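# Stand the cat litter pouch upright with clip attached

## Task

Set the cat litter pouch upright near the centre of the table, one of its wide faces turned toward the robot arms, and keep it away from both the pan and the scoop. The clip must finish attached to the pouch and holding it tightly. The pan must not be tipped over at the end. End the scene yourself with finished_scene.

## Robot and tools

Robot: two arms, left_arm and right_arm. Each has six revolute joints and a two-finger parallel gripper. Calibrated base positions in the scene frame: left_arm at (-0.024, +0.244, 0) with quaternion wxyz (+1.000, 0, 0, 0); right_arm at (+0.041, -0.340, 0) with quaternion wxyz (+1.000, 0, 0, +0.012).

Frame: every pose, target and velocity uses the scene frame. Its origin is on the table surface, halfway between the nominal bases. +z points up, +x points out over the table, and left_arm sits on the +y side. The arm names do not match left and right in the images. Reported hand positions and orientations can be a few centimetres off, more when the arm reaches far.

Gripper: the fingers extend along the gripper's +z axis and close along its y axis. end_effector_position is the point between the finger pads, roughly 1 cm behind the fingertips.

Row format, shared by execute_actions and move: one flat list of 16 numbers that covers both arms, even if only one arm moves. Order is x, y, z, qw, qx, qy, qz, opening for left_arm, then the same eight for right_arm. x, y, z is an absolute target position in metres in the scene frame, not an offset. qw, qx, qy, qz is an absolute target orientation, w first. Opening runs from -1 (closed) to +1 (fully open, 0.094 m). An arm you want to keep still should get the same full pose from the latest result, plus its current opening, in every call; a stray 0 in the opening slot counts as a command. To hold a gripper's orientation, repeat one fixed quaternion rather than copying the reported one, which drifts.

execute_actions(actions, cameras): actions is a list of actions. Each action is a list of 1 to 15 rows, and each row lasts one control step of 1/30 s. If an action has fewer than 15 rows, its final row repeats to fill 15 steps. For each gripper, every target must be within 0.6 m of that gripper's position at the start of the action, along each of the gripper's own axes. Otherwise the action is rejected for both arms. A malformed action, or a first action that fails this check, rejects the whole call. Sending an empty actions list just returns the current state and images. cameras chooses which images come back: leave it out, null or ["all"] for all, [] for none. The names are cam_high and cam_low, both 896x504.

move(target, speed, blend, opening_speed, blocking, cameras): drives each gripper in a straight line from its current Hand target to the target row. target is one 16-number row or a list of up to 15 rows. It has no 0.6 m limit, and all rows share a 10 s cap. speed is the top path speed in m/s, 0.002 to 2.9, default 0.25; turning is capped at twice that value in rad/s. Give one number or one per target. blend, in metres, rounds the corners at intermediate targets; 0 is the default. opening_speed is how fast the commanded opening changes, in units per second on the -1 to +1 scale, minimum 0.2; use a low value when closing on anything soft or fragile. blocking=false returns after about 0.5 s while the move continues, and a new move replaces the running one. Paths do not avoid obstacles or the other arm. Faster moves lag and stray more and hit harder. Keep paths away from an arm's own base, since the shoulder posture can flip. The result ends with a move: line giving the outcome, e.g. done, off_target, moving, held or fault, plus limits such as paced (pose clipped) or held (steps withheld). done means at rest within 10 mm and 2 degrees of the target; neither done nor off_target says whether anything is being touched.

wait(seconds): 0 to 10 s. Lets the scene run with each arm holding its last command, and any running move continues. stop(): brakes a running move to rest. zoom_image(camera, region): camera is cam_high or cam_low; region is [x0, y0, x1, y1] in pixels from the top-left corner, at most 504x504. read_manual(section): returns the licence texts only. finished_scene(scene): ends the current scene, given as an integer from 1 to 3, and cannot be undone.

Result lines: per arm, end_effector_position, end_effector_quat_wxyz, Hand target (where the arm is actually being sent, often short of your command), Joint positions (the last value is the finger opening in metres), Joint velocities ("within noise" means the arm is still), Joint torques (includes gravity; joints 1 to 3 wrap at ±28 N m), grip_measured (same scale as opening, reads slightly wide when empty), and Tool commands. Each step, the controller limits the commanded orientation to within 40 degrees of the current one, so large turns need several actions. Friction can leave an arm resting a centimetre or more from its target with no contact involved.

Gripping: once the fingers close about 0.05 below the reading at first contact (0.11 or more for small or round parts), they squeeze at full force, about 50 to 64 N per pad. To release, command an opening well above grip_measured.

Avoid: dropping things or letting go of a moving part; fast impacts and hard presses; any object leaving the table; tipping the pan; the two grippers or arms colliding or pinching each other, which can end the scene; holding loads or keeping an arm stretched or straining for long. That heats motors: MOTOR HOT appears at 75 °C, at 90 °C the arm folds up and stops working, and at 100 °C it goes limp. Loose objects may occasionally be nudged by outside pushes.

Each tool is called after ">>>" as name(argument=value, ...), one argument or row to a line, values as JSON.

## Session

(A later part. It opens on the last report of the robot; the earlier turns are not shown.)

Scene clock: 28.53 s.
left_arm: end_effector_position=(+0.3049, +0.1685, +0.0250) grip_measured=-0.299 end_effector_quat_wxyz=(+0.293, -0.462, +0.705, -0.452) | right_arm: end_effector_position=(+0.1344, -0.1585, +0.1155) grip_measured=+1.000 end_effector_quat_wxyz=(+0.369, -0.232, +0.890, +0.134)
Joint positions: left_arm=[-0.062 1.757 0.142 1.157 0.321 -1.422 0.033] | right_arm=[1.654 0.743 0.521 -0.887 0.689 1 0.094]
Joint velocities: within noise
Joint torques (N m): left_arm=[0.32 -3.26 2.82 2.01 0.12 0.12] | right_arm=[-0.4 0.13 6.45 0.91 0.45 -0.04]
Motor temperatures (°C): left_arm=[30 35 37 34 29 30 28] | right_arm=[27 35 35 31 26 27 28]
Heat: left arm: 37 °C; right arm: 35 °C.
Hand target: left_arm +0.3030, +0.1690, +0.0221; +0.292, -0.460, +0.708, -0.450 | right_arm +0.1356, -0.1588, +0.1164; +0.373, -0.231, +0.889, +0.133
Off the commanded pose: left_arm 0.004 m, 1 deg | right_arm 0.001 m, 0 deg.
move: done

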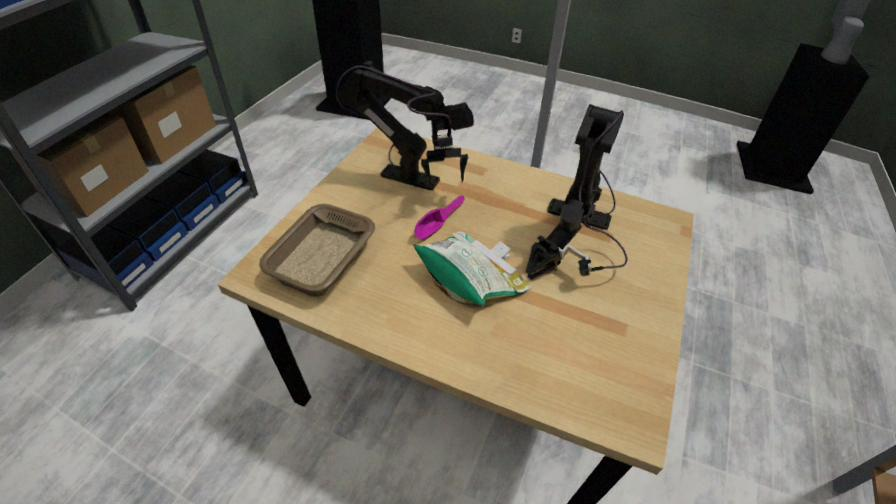

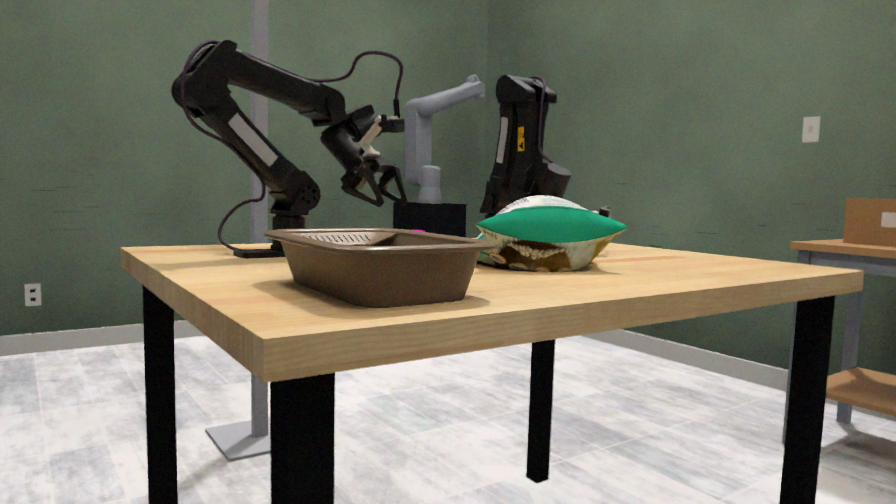

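>>> move(
  target=[0.338,0.154,0.022,0.2923,-0.4595,0.7079,-0.4502,-0.3,0.1356,-0.1588,0.1164,0.373,-0.231,0.889,0.133,1],
  speed=0.05,
)

>>> zoom_image(
  camera="cam_high",
  region=[490, 230, 570, 300],
)

Scene clock: 29.80 s.
left_arm: end_effector_position=(+0.3342, +0.1549, +0.0243) grip_measured=-0.299 end_effector_quat_wxyz=(+0.292, -0.458, +0.706, -0.454) | right_arm: end_effector_position=(+0.1344, -0.1585, +0.1155) grip_measured=+1.000 end_effector_quat_wxyz=(+0.369, -0.232, +0.890, +0.134)
Joint positions: left_arm=[-0.112 1.828 0.262 1.117 0.283 -1.442 0.033] | right_arm=[1.654 0.743 0.521 -0.887 0.689 1 0.094]
Joint velocities: within noise
Joint torques (N m): left_arm=[-0.51 -4.1 4.86 1.89 -0.06 0] | right_arm=[-0.13 0.31 6.45 0.96 0.34 -0.08]
Motor temperatures (°C): left_arm=[30 35 37 34 29 30 28] | right_arm=[27 35 35 31 26 27 28]
Heat: left arm: 37 °C; right arm: 35 °C.
Hand target: left_arm +0.3379, +0.1540, +0.0220; +0.292, -0.459, +0.708, -0.450 | right_arm +0.1356, -0.1588, +0.1164; +0.373, -0.231, +0.889, +0.133
Off the commanded pose: left_arm 0.005 m, 1 deg | right_arm 0.001 m, 0 deg.
move: done

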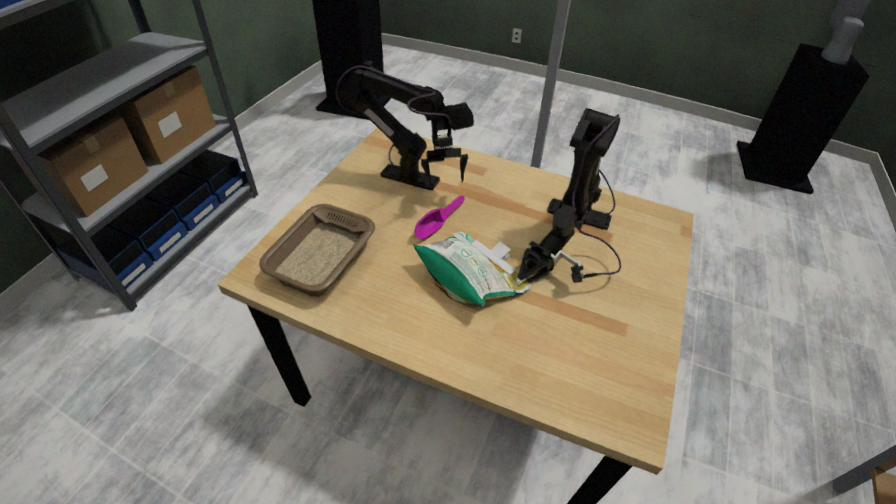

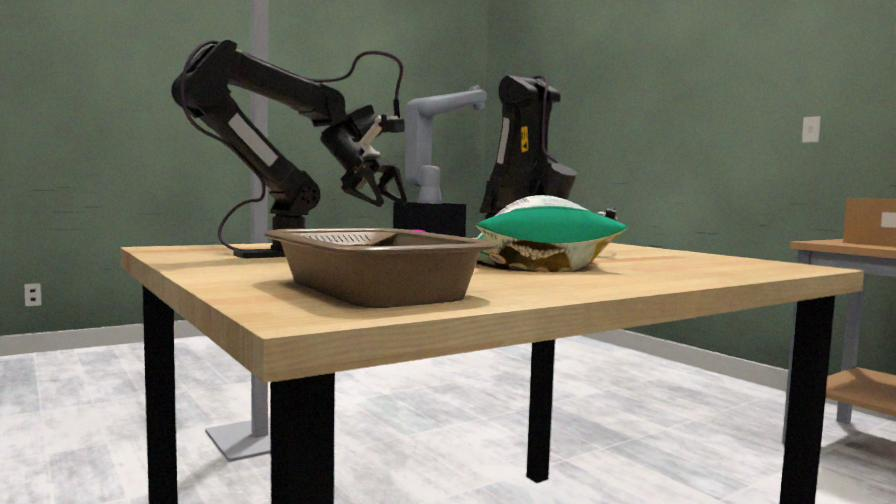

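Scaled by 6.300.

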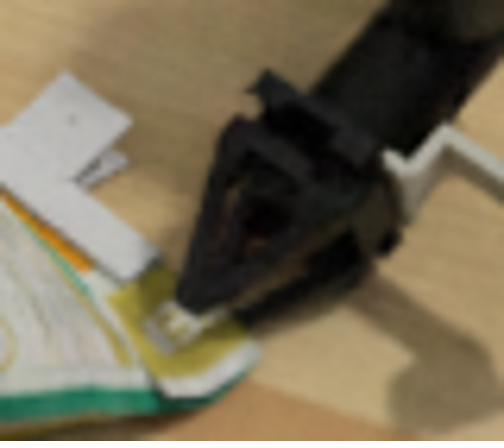

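>>> move(
  target=[0.350,0.149,0.022,0.2923,-0.4595,0.7079,-0.4502,-0.3,0.1356,-0.1588,0.1164,0.373,-0.231,0.889,0.133,1],
  speed=0.05,
  cameras=["cam_high"],
)

>>> zoom_image(
  camera="cam_high",
  region=[490, 230, 570, 300],
)

>>> move(
  target=[0.350,0.149,0.022,0.2923,-0.4595,0.7079,-0.4502,-1,0.1356,-0.1588,0.1164,0.373,-0.231,0.889,0.133,1],
  opening_speed=0.3,
)

>>> zoom_image(
  camera="cam_high",
  region=[490, 230, 570, 300],
)

Scene clock: 30.77 s.
left_arm: end_effector_position=(+0.3449, +0.1504, +0.0225) grip_measured=-0.299 end_effector_quat_wxyz=(+0.290, -0.460, +0.707, -0.452) | right_arm: end_effector_position=(+0.1344, -0.1585, +0.1155) grip_measured=+1.000 end_effector_quat_wxyz=(+0.369, -0.232, +0.890, +0.134)
Joint positions: left_arm=[-0.127 1.853 0.31 1.088 0.268 -1.449 0.033] | right_arm=[1.654 0.743 0.521 -0.887 0.689 1 0.094]
Joint velocities: within noise
Joint torques (N m): left_arm=[-0.58 -4.66 5.31 1.9 -0.06 0.04] | right_arm=[-0.08 0.06 6.48 0.91 0.35 -0.06]
Motor temperatures (°C): left_arm=[30 35 37 34 29 30 28] | right_arm=[27 35 35 31 26 27 28]
Heat: left arm: 37 °C; right arm: 35 °C.
Hand target: left_arm +0.3498, +0.1490, +0.0220; +0.292, -0.459, +0.708, -0.450 | right_arm +0.1356, -0.1588, +0.1164; +0.373, -0.231, +0.889, +0.133
Off the commanded pose: left_arm 0.005 m, 0 deg | right_arm 0.001 m, 0 deg.
move: done
Images, in order (width x height): cam_high 896x504.

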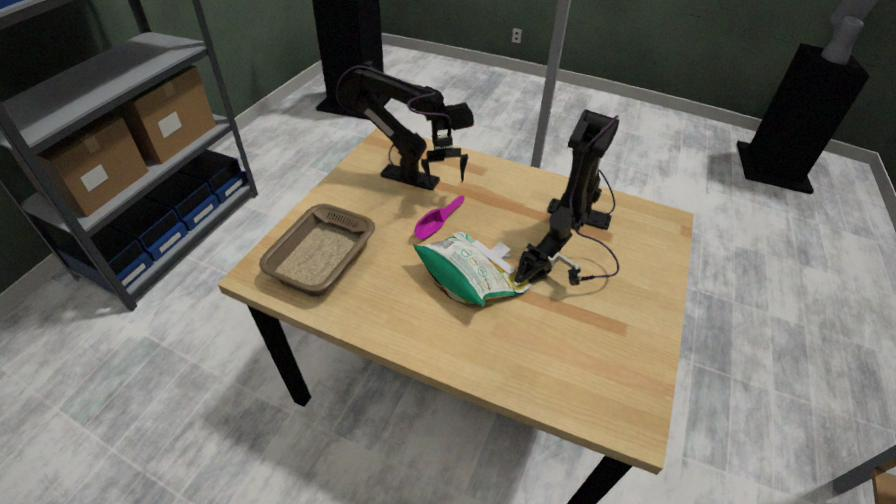

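Scaled by 6.300.

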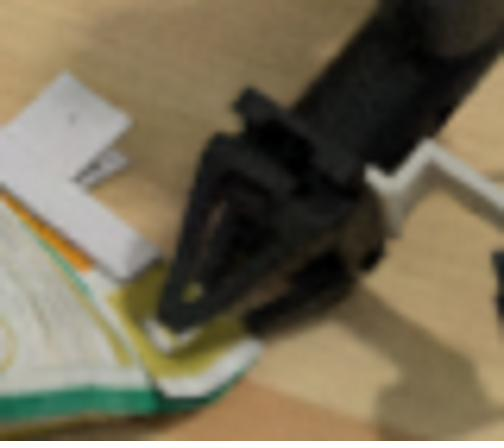

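Scene clock: 33.37 s.
left_arm: end_effector_position=(+0.3429, +0.1518, +0.0176) grip_measured=-0.983 end_effector_quat_wxyz=(+0.285, -0.466, +0.710, -0.444) | right_arm: end_effector_position=(+0.1344, -0.1585, +0.1155) grip_measured=+1.000 end_effector_quat_wxyz=(+0.369, -0.232, +0.890, +0.134)
Joint positions: left_arm=[-0.127 1.853 0.31 1.066 0.262 -1.449 0.001] | right_arm=[1.654 0.743 0.521 -0.887 0.689 1 0.094]
Joint velocities: within noise
Joint torques (N m): left_arm=[-0.39 -4.57 5.33 2.11 -0.02 0.05] | right_arm=[-0.38 0.23 6.53 1 0.42 -0.08]
Motor temperatures (°C): left_arm=[30 35 37 35 29 30 28] | right_arm=[27 35 35 31 26 27 28]
Heat: left arm: 37 °C; right arm: 35 °C.
Hand target: left_arm +0.3497, +0.1490, +0.0221; +0.292, -0.460, +0.708, -0.450 | right_arm +0.1356, -0.1588, +0.1164; +0.373, -0.231, +0.889, +0.133
Off the commanded pose: left_arm 0.009 m, 1 deg | right_arm 0.001 m, 0 deg.
move: done

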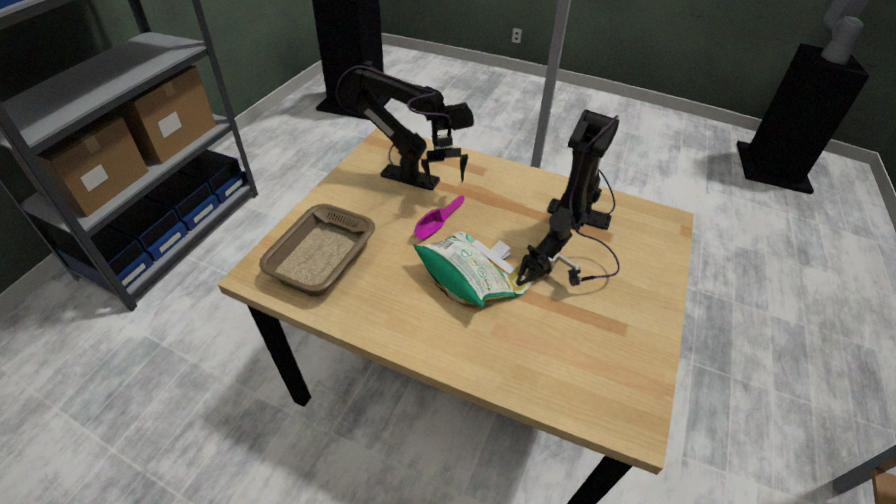

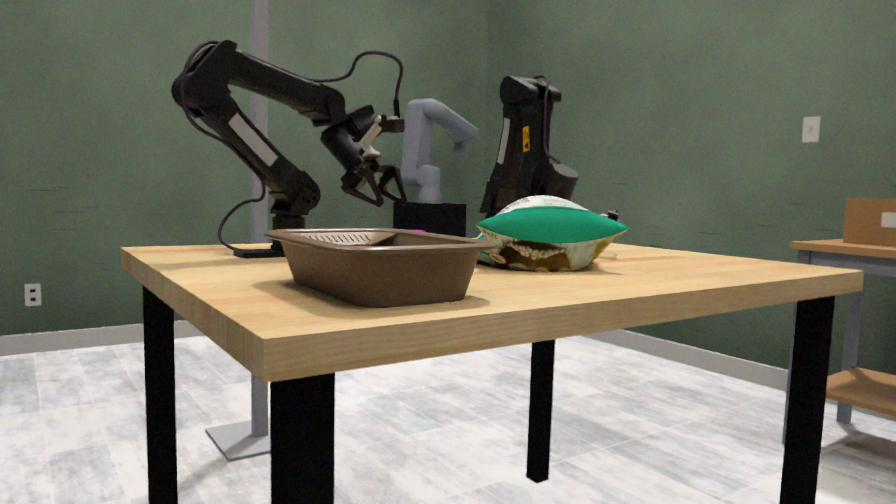

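Scaled by 6.300.

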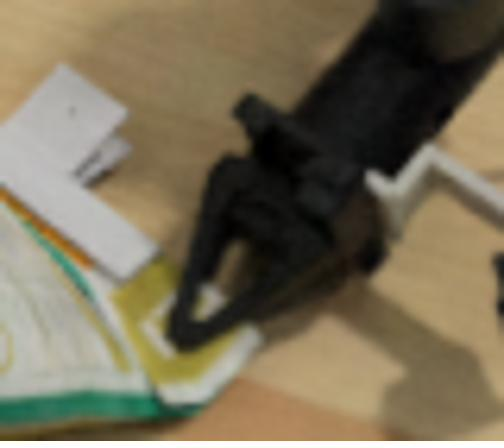

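>>> move(
  target=[0.352,0.149,0.055,0.2302,-0.4935,0.7601,-0.3545,-1,0.1356,-0.1588,0.1164,0.373,-0.231,0.889,0.133,1],
  speed=0.08,
)

>>> zoom_image(
  camera="cam_high",
  region=[400, 210, 550, 310],
)

>>> zoom_image(
  camera="cam_low",
  region=[460, 180, 660, 290],
)

Scene clock: 36.40 s.
left_arm: end_effector_position=(+0.3468, +0.1520, +0.0392) grip_measured=-0.983 end_effector_quat_wxyz=(+0.221, -0.503, +0.761, -0.345) | right_arm: end_effector_position=(+0.1344, -0.1585, +0.1155) grip_measured=+1.000 end_effector_quat_wxyz=(+0.369, -0.232, +0.890, +0.134)
Joint positions: left_arm=[-0.156 1.574 0.554 0.277 0.193 -1.41 0.001] | right_arm=[1.654 0.743 0.521 -0.887 0.689 1 0.094]
Joint velocities: within noise
Joint torques (N m): left_arm=[-0.24 -7.79 7.79 1.46 0.11 0.13] | right_arm=[-0.06 0.27 6.58 0.95 0.38 -0.03]
Motor temperatures (°C): left_arm=[30 35 37 35 29 30 28] | right_arm=[27 35 35 31 26 27 28]
Heat: left arm: 37 °C; right arm: 35 °C.
Hand target: left_arm +0.3520, +0.1490, +0.0548; +0.231, -0.494, +0.760, -0.355 | right_arm +0.1356, -0.1588, +0.1164; +0.373, -0.231, +0.889, +0.133
Off the commanded pose: left_arm 0.017 m, 2 deg | right_arm 0.001 m, 0 deg.
move: off_target (left_arm)

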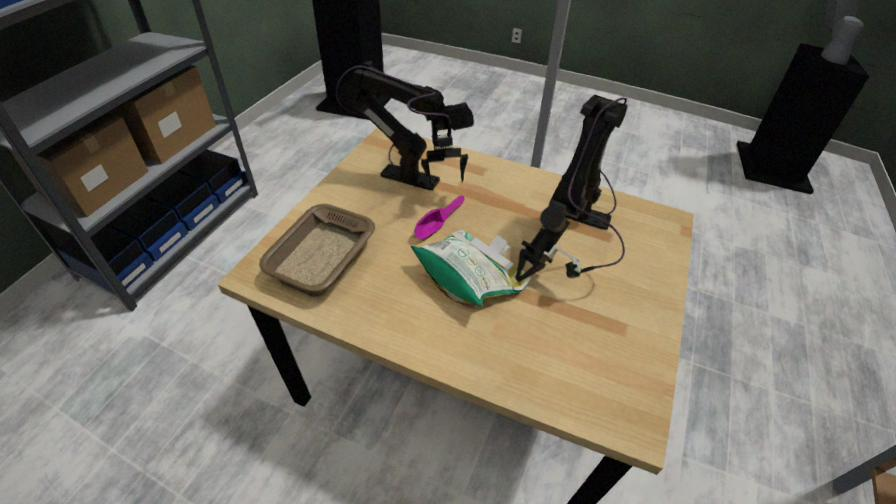

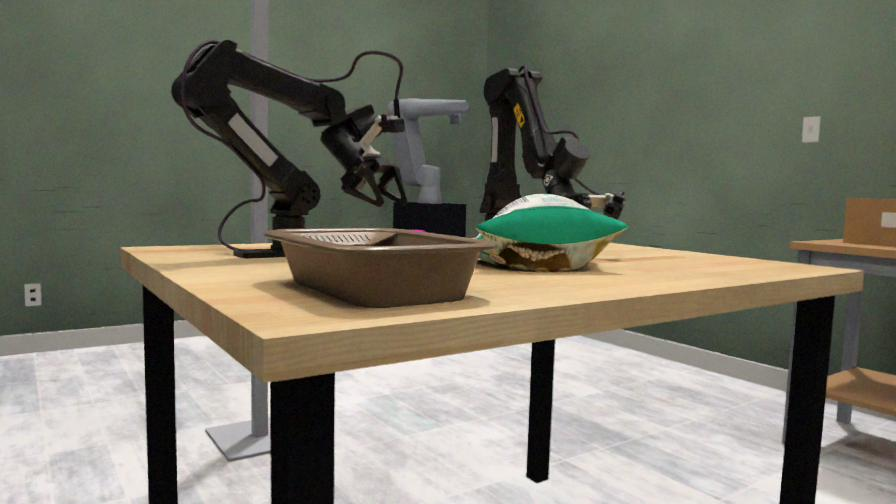

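Scaled by 3.360.

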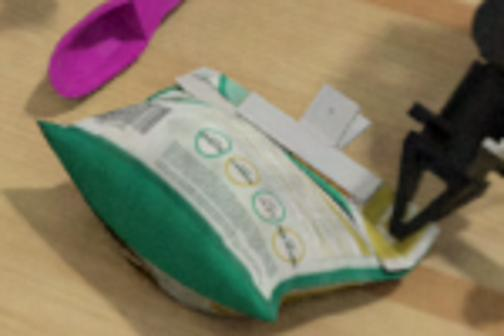

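Scaled by 2.520.

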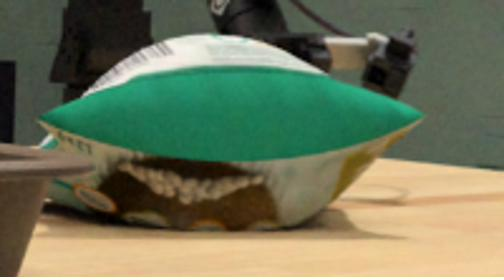

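>>> move(
  target=[0.360,0.145,0.095,0.1637,-0.5193,0.7998,-0.2521,-1,0.1356,-0.1588,0.1164,0.373,-0.231,0.889,0.133,1],
  speed=0.08,
)

>>> zoom_image(
  camera="cam_high",
  region=[400, 210, 550, 310],
)

>>> zoom_image(
  camera="cam_low",
  region=[460, 180, 660, 290],
)

Scene clock: 38.77 s.
left_arm: end_effector_position=(+0.3535, +0.1473, +0.0824) grip_measured=-0.983 end_effector_quat_wxyz=(+0.158, -0.524, +0.800, -0.245) | right_arm: end_effector_position=(+0.1344, -0.1585, +0.1155) grip_measured=+1.000 end_effector_quat_wxyz=(+0.369, -0.232, +0.890, +0.134)
Joint positions: left_arm=[-0.198 1.568 0.947 -0.369 0.122 -1.395 0.001] | right_arm=[1.654 0.743 0.521 -0.887 0.689 1 0.094]
Joint velocities: within noise
Joint torques (N m): left_arm=[-0.02 -6.37 10.29 1.19 0.09 0.06] | right_arm=[0.08 0.17 6.49 0.95 0.39 -0.05]
Motor temperatures (°C): left_arm=[30 36 38 35 29 30 28] | right_arm=[27 35 35 31 26 27 28]
Heat: left arm: 38 °C; right arm: 35 °C.
Hand target: left_arm +0.3597, +0.1450, +0.0950; +0.164, -0.519, +0.800, -0.252 | right_arm +0.1356, -0.1588, +0.1164; +0.373, -0.231, +0.889, +0.133
Off the commanded pose: left_arm 0.014 m, 1 deg | right_arm 0.001 m, 0 deg.
move: off_target (left_arm)

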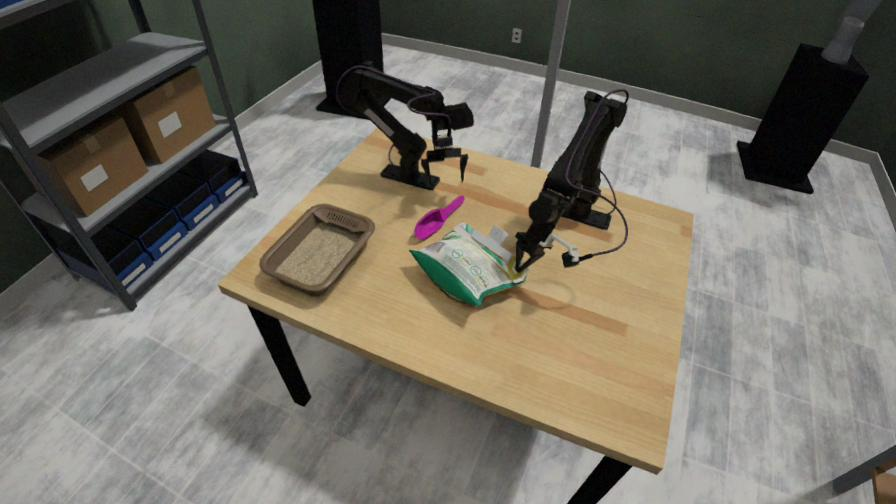

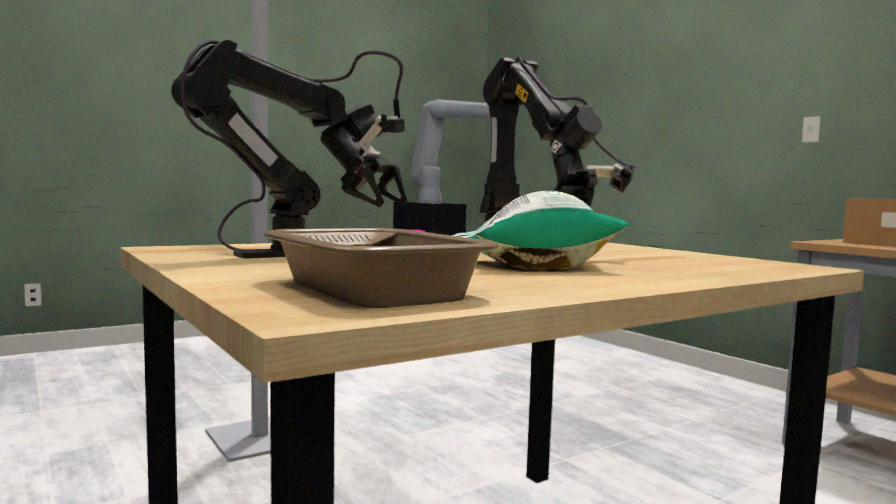

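Scaled by 3.360.

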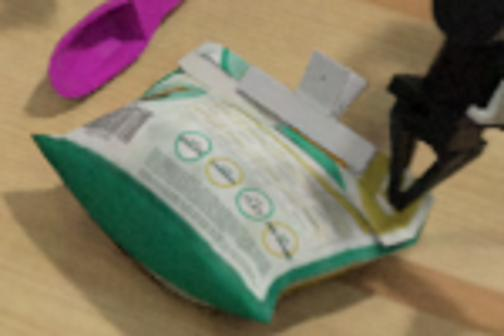

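Scaled by 2.520.

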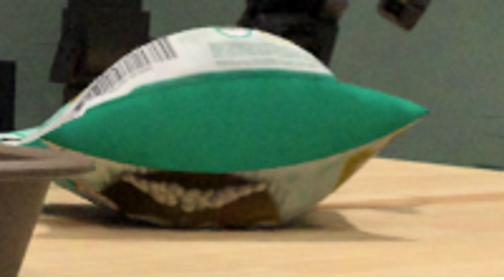

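>>> move(
  target=[0.368,0.142,0.135,0.0946,-0.5362,0.8259,-0.1456,-1,0.1356,-0.1588,0.1164,0.373,-0.231,0.889,0.133,1],
  speed=0.08,
)

>>> zoom_image(
  camera="cam_high",
  region=[400, 190, 550, 310],
)

>>> zoom_image(
  camera="cam_low",
  region=[430, 160, 660, 290],
)

Scene clock: 41.17 s.
left_arm: end_effector_position=(+0.3672, +0.1410, +0.1228) grip_measured=-0.984 end_effector_quat_wxyz=(+0.093, -0.536, +0.826, -0.146) | right_arm: end_effector_position=(+0.1344, -0.1585, +0.1155) grip_measured=+1.000 end_effector_quat_wxyz=(+0.369, -0.232, +0.890, +0.134)
Joint positions: left_arm=[-0.23 1.761 1.436 -0.904 0.068 -1.394 0.001] | right_arm=[1.654 0.743 0.521 -0.887 0.689 1 0.094]
Joint velocities: within noise
Joint torques (N m): left_arm=[-0.02 -8.32 10.78 0.6 0 0.05] | right_arm=[-0.05 0.06 6.53 0.93 0.47 -0.04]
Motor temperatures (°C): left_arm=[30 36 38 34 29 30 29] | right_arm=[27 35 35 31 26 27 28]
Heat: left arm: 38 °C; right arm: 35 °C.
Hand target: left_arm +0.3679, +0.1421, +0.1349; +0.095, -0.536, +0.826, -0.146 | right_arm +0.1356, -0.1588, +0.1164; +0.373, -0.231, +0.889, +0.133
Off the commanded pose: left_arm 0.012 m, 0 deg | right_arm 0.001 m, 0 deg.
move: off_target (left_arm)

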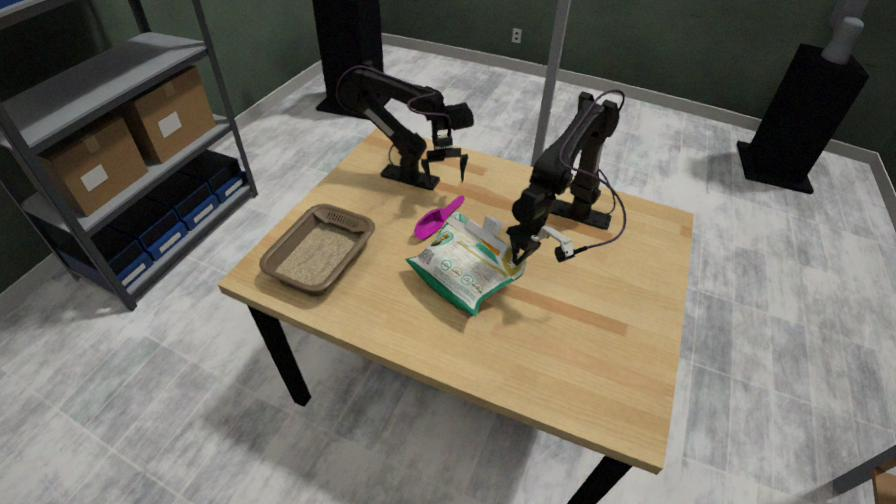

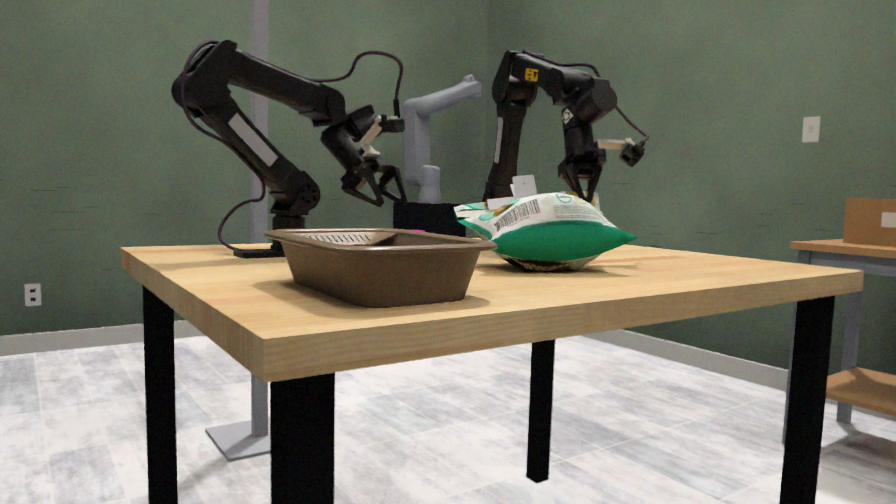

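Scaled by 3.360.

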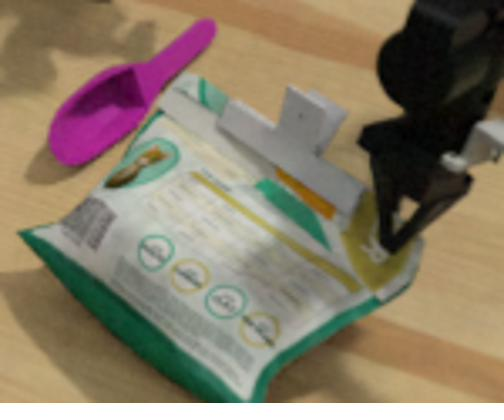

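Scaled by 2.191.

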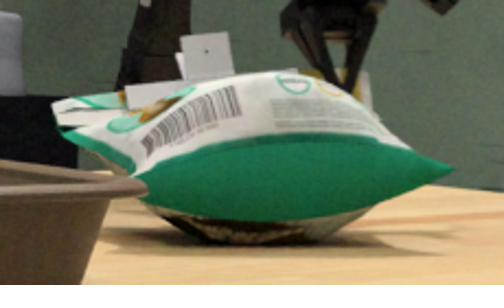

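>>> move(
  target=[0.390,0.131,0.165,0.0237,-0.5439,0.8378,-0.0365,-1,0.1356,-0.1588,0.1164,0.373,-0.231,0.889,0.133,1],
  speed=0.08,
)

>>> zoom_image(
  camera="cam_high",
  region=[400, 190, 550, 310],
)

>>> zoom_image(
  camera="cam_low",
  region=[430, 160, 660, 290],
)

Scene clock: 43.70 s.
left_arm: end_effector_position=(+0.3981, +0.1258, +0.1610) grip_measured=-0.984 end_effector_quat_wxyz=(+0.032, -0.543, +0.837, -0.055) | right_arm: end_effector_position=(+0.1344, -0.1585, +0.1155) grip_measured=+1.000 end_effector_quat_wxyz=(+0.369, -0.232, +0.890, +0.134)
Joint positions: left_arm=[-0.265 2.151 2.184 -1.479 0.026 -1.418 0.001] | right_arm=[1.654 0.743 0.521 -0.887 0.689 1 0.094]
Joint velocities: within noise
Joint torques (N m): left_arm=[0.16 -10.11 9.13 0.05 -0.11 0.04] | right_arm=[-0.16 0.16 6.35 0.92 0.44 -0.01]
Motor temperatures (°C): left_arm=[30 37 39 34 29 30 29] | right_arm=[27 35 35 31 26 27 28]
Heat: left arm: 39 °C; right arm: 35 °C.
Hand target: left_arm +0.3900, +0.1310, +0.1651; +0.024, -0.544, +0.838, -0.038 | right_arm +0.1356, -0.1588, +0.1164; +0.373, -0.231, +0.889, +0.133
Off the commanded pose: left_arm 0.010 m, 2 deg | right_arm 0.001 m, 0 deg.
move: done

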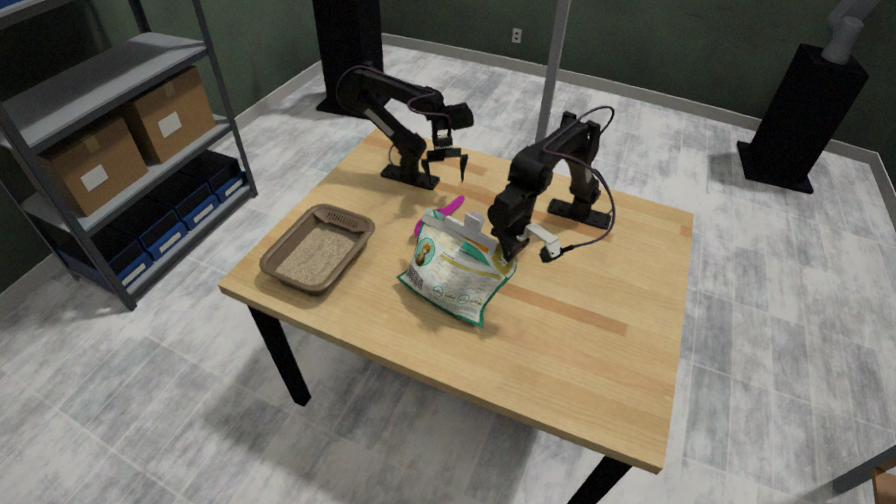

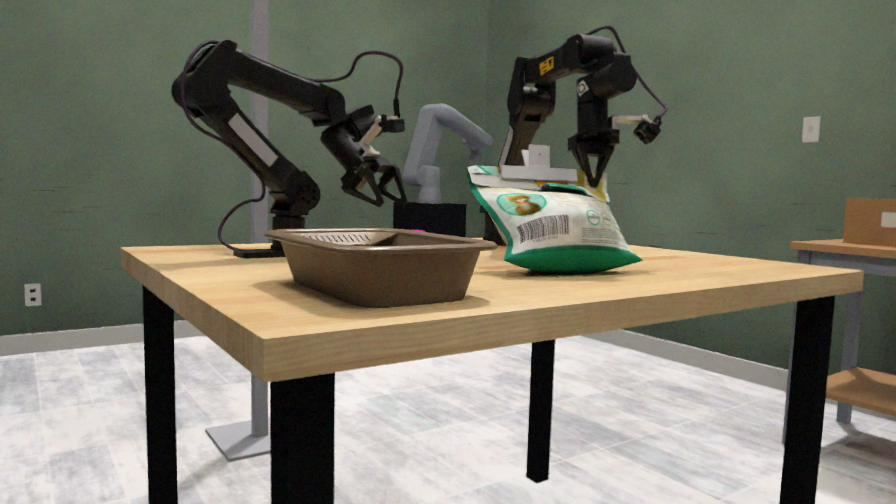

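Scaled by 3.360.

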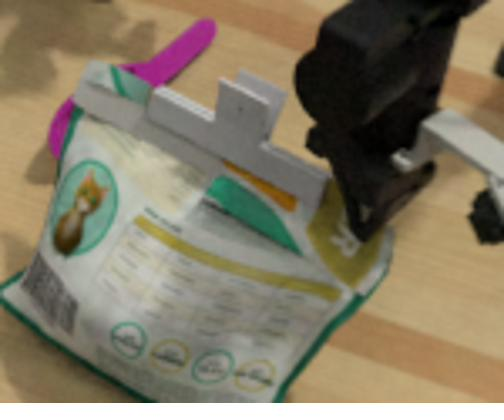

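Scaled by 2.191.

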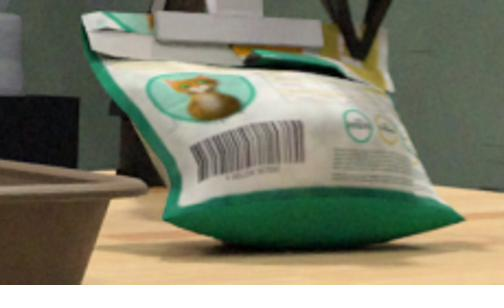

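>>> move(
  target=[
    [0.37,0.128,0.160,0.0463,-0.5401,0.8320,-0.0713,-1,0.1356,-0.1588,0.1164,0.373,-0.231,0.889,0.133,1],
    [0.330,0.122,0.155,0.0463,-0.5401,0.8320,-0.0713,-1,0.1356,-0.1588,0.1164,0.373,-0.231,0.889,0.133,1],
  ],
  speed=0.06,
)

>>> zoom_image(
  camera="cam_high",
  region=[380, 170, 560, 320],
)

>>> zoom_image(
  camera="cam_low",
  region=[430, 130, 660, 290],
)

Scene clock: 46.10 s.
left_arm: end_effector_position=(+0.3423, +0.1210, +0.1378) grip_measured=-0.984 end_effector_quat_wxyz=(+0.046, -0.547, +0.834, -0.064) | right_arm: end_effector_position=(+0.1344, -0.1585, +0.1155) grip_measured=+1.000 end_effector_quat_wxyz=(+0.369, -0.232, +0.890, +0.134)
Joint positions: left_arm=[-0.324 1.862 1.668 -1.22 0.006 -1.485 0.001] | right_arm=[1.654 0.743 0.521 -0.887 0.689 1 0.094]
Joint velocities: within noise
Joint torques (N m): left_arm=[-0.08 -13.03 6.05 0.33 0.17 0.07] | right_arm=[-0.21 0.18 6.69 0.99 0.42 -0.02]
Motor temperatures (°C): left_arm=[30 38 39 34 29 30 29] | right_arm=[27 35 35 31 26 27 28]
Heat: left arm: 39 °C; right arm: 35 °C.
Hand target: left_arm +0.3303, +0.1220, +0.1540; +0.046, -0.542, +0.836, -0.071 | right_arm +0.1356, -0.1588, +0.1164; +0.373, -0.231, +0.889, +0.133
Off the commanded pose: left_arm 0.021 m, 1 deg | right_arm 0.001 m, 0 deg.
move: off_target (left_arm)

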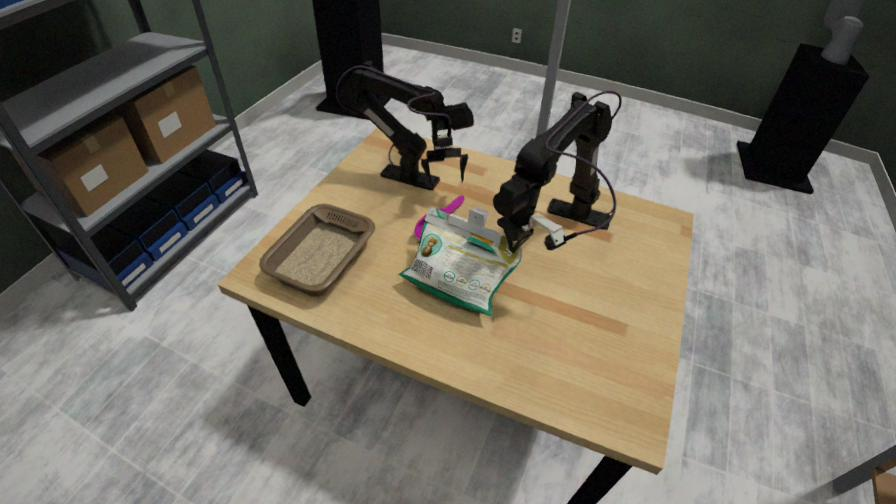

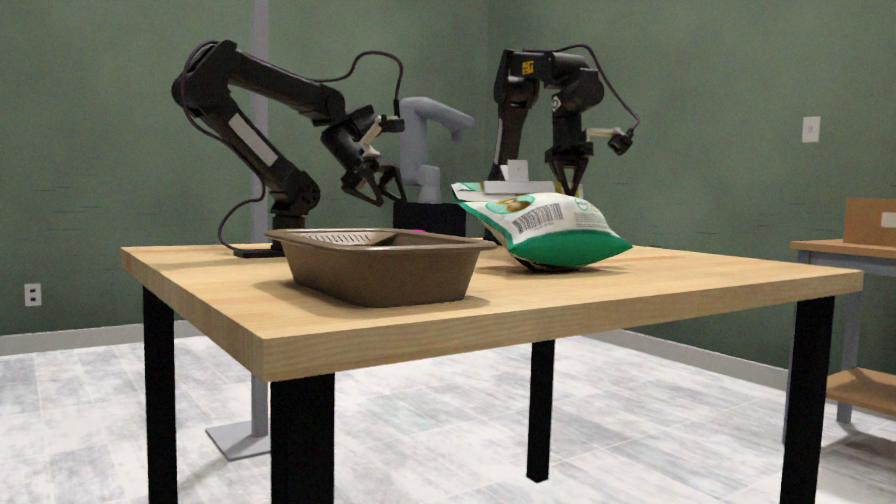

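Scaled by 2.800.

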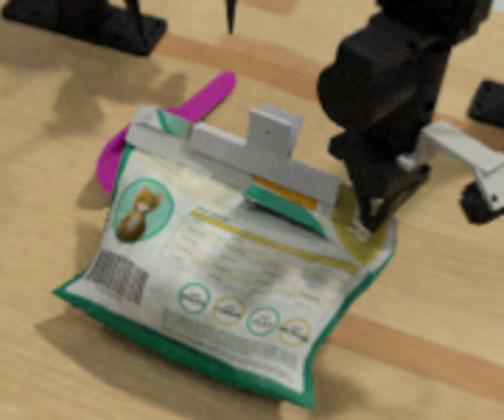

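Scaled by 2.191.

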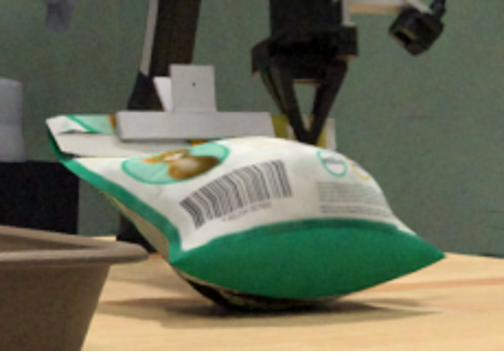

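>>> move(
  target=[
    [0.27,0.115,0.140,0.0946,-0.5362,0.8259,-0.1456,-1,0.1356,-0.1588,0.1164,0.373,-0.231,0.889,0.133,1],
  ],
  speed=0.06,
)

>>> zoom_image(
  camera="cam_high",
  region=[380, 170, 560, 320],
)

>>> zoom_image(
  camera="cam_low",
  region=[430, 130, 660, 290],
)

Scene clock: 48.43 s.
left_arm: end_effector_position=(+0.2775, +0.1238, +0.1282) grip_measured=-0.984 end_effector_quat_wxyz=(+0.102, -0.549, +0.821, -0.121) | right_arm: end_effector_position=(+0.1344, -0.1585, +0.1155) grip_measured=+1.000 end_effector_quat_wxyz=(+0.369, -0.232, +0.890, +0.134)
Joint positions: left_arm=[-0.403 1.48 1.171 -0.947 -0.037 -1.575 0.001] | right_arm=[1.654 0.743 0.521 -0.887 0.689 1 0.094]
Joint velocities: within noise
Joint torques (N m): left_arm=[-0.91 -8.76 6.43 0.91 0.43 0.13] | right_arm=[-0.06 0.31 6.43 0.94 0.38 -0.04]
Motor temperatures (°C): left_arm=[30 39 39 33 29 30 29] | right_arm=[27 35 35 31 26 27 28]
Heat: left arm: 39 °C; right arm: 35 °C.
Hand target: left_arm +0.2701, +0.1152, +0.1397; +0.095, -0.536, +0.826, -0.145 | right_arm +0.1356, -0.1588, +0.1164; +0.373, -0.231, +0.889, +0.133
Off the commanded pose: left_arm 0.017 m, 3 deg | right_arm 0.001 m, 0 deg.
move: off_target (left_arm)

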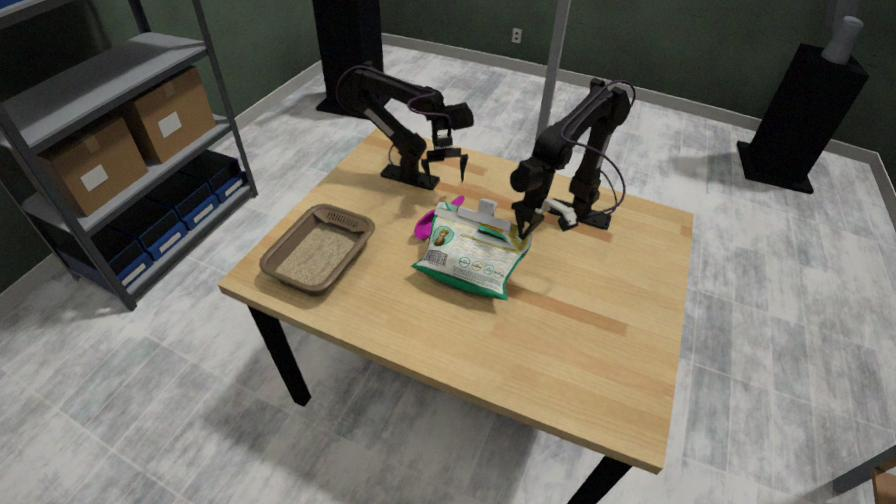

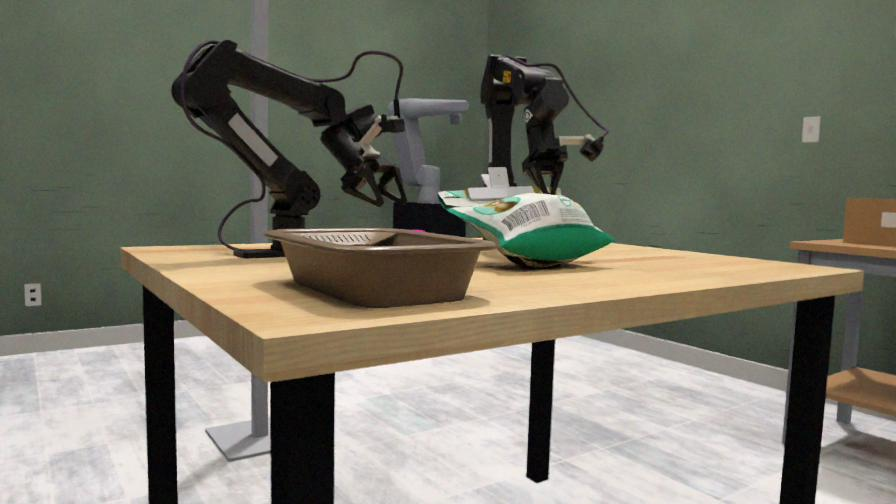

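Scaled by 2.800.

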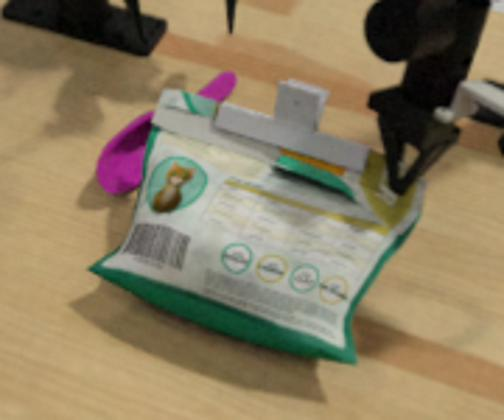

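Scaled by 2.191.

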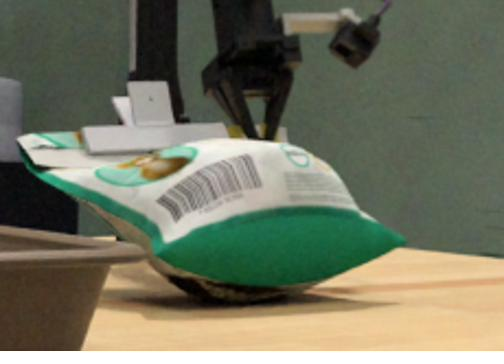

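>>> move(
  target=[
    [0.20,0.12,0.140,0.0946,-0.5362,0.8259,-0.1456,-1,0.1356,-0.1588,0.1164,0.373,-0.231,0.889,0.133,1],
  ],
  speed=0.06,
)

>>> zoom_image(
  camera="cam_high",
  region=[380, 170, 560, 320],
)

>>> zoom_image(
  camera="cam_low",
  region=[430, 130, 660, 290],
)

Scene clock: 50.30 s.
left_arm: end_effector_position=(+0.2112, +0.1271, +0.1337) grip_measured=-0.984 end_effector_quat_wxyz=(+0.111, -0.549, +0.818, -0.130) | right_arm: end_effector_position=(+0.1344, -0.1585, +0.1155) grip_measured=+1.000 end_effector_quat_wxyz=(+0.369, -0.232, +0.890, +0.134)
Joint positions: left_arm=[-0.522 1.218 0.984 -1.002 -0.083 -1.69 0.001] | right_arm=[1.654 0.743 0.521 -0.887 0.689 1 0.094]
Joint velocities: within noise
Joint torques (N m): left_arm=[-1.17 -5.86 6.78 0.8 0.44 0.05] | right_arm=[0.01 0.16 6.42 0.94 0.39 -0.04]
Motor temperatures (°C): left_arm=[30 39 39 33 29 30 29] | right_arm=[27 35 35 31 26 27 28]
Heat: left arm: 39 °C; right arm: 35 °C.
Hand target: left_arm +0.2004, +0.1203, +0.1396; +0.095, -0.536, +0.826, -0.145 | right_arm +0.1356, -0.1588, +0.1164; +0.373, -0.231, +0.889, +0.133
Off the commanded pose: left_arm 0.015 m, 3 deg | right_arm 0.001 m, 0 deg.
move: off_target (left_arm)

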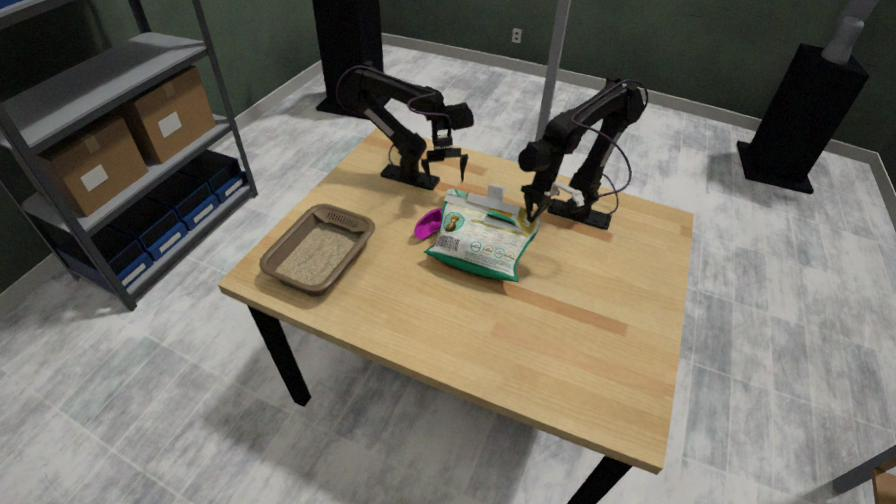

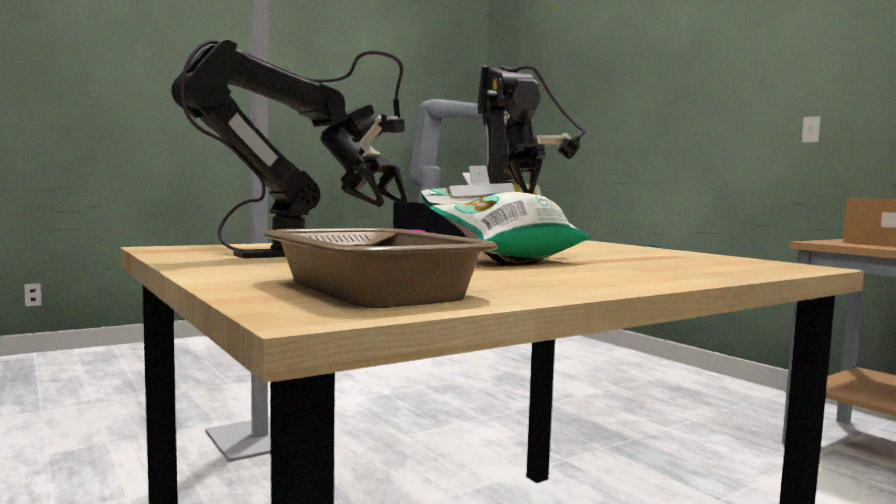

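Scaled by 2.800.

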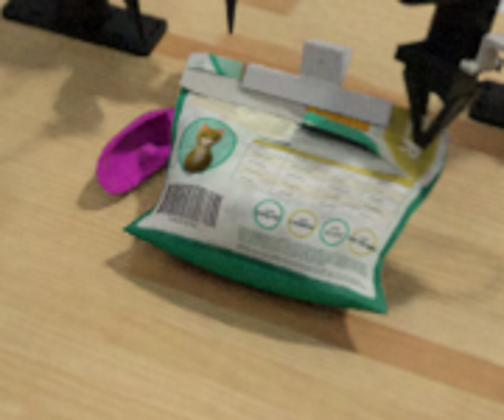

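Scaled by 2.191.

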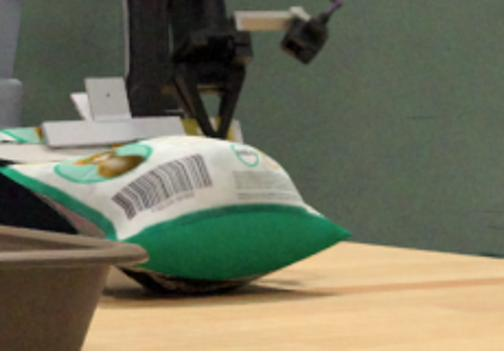

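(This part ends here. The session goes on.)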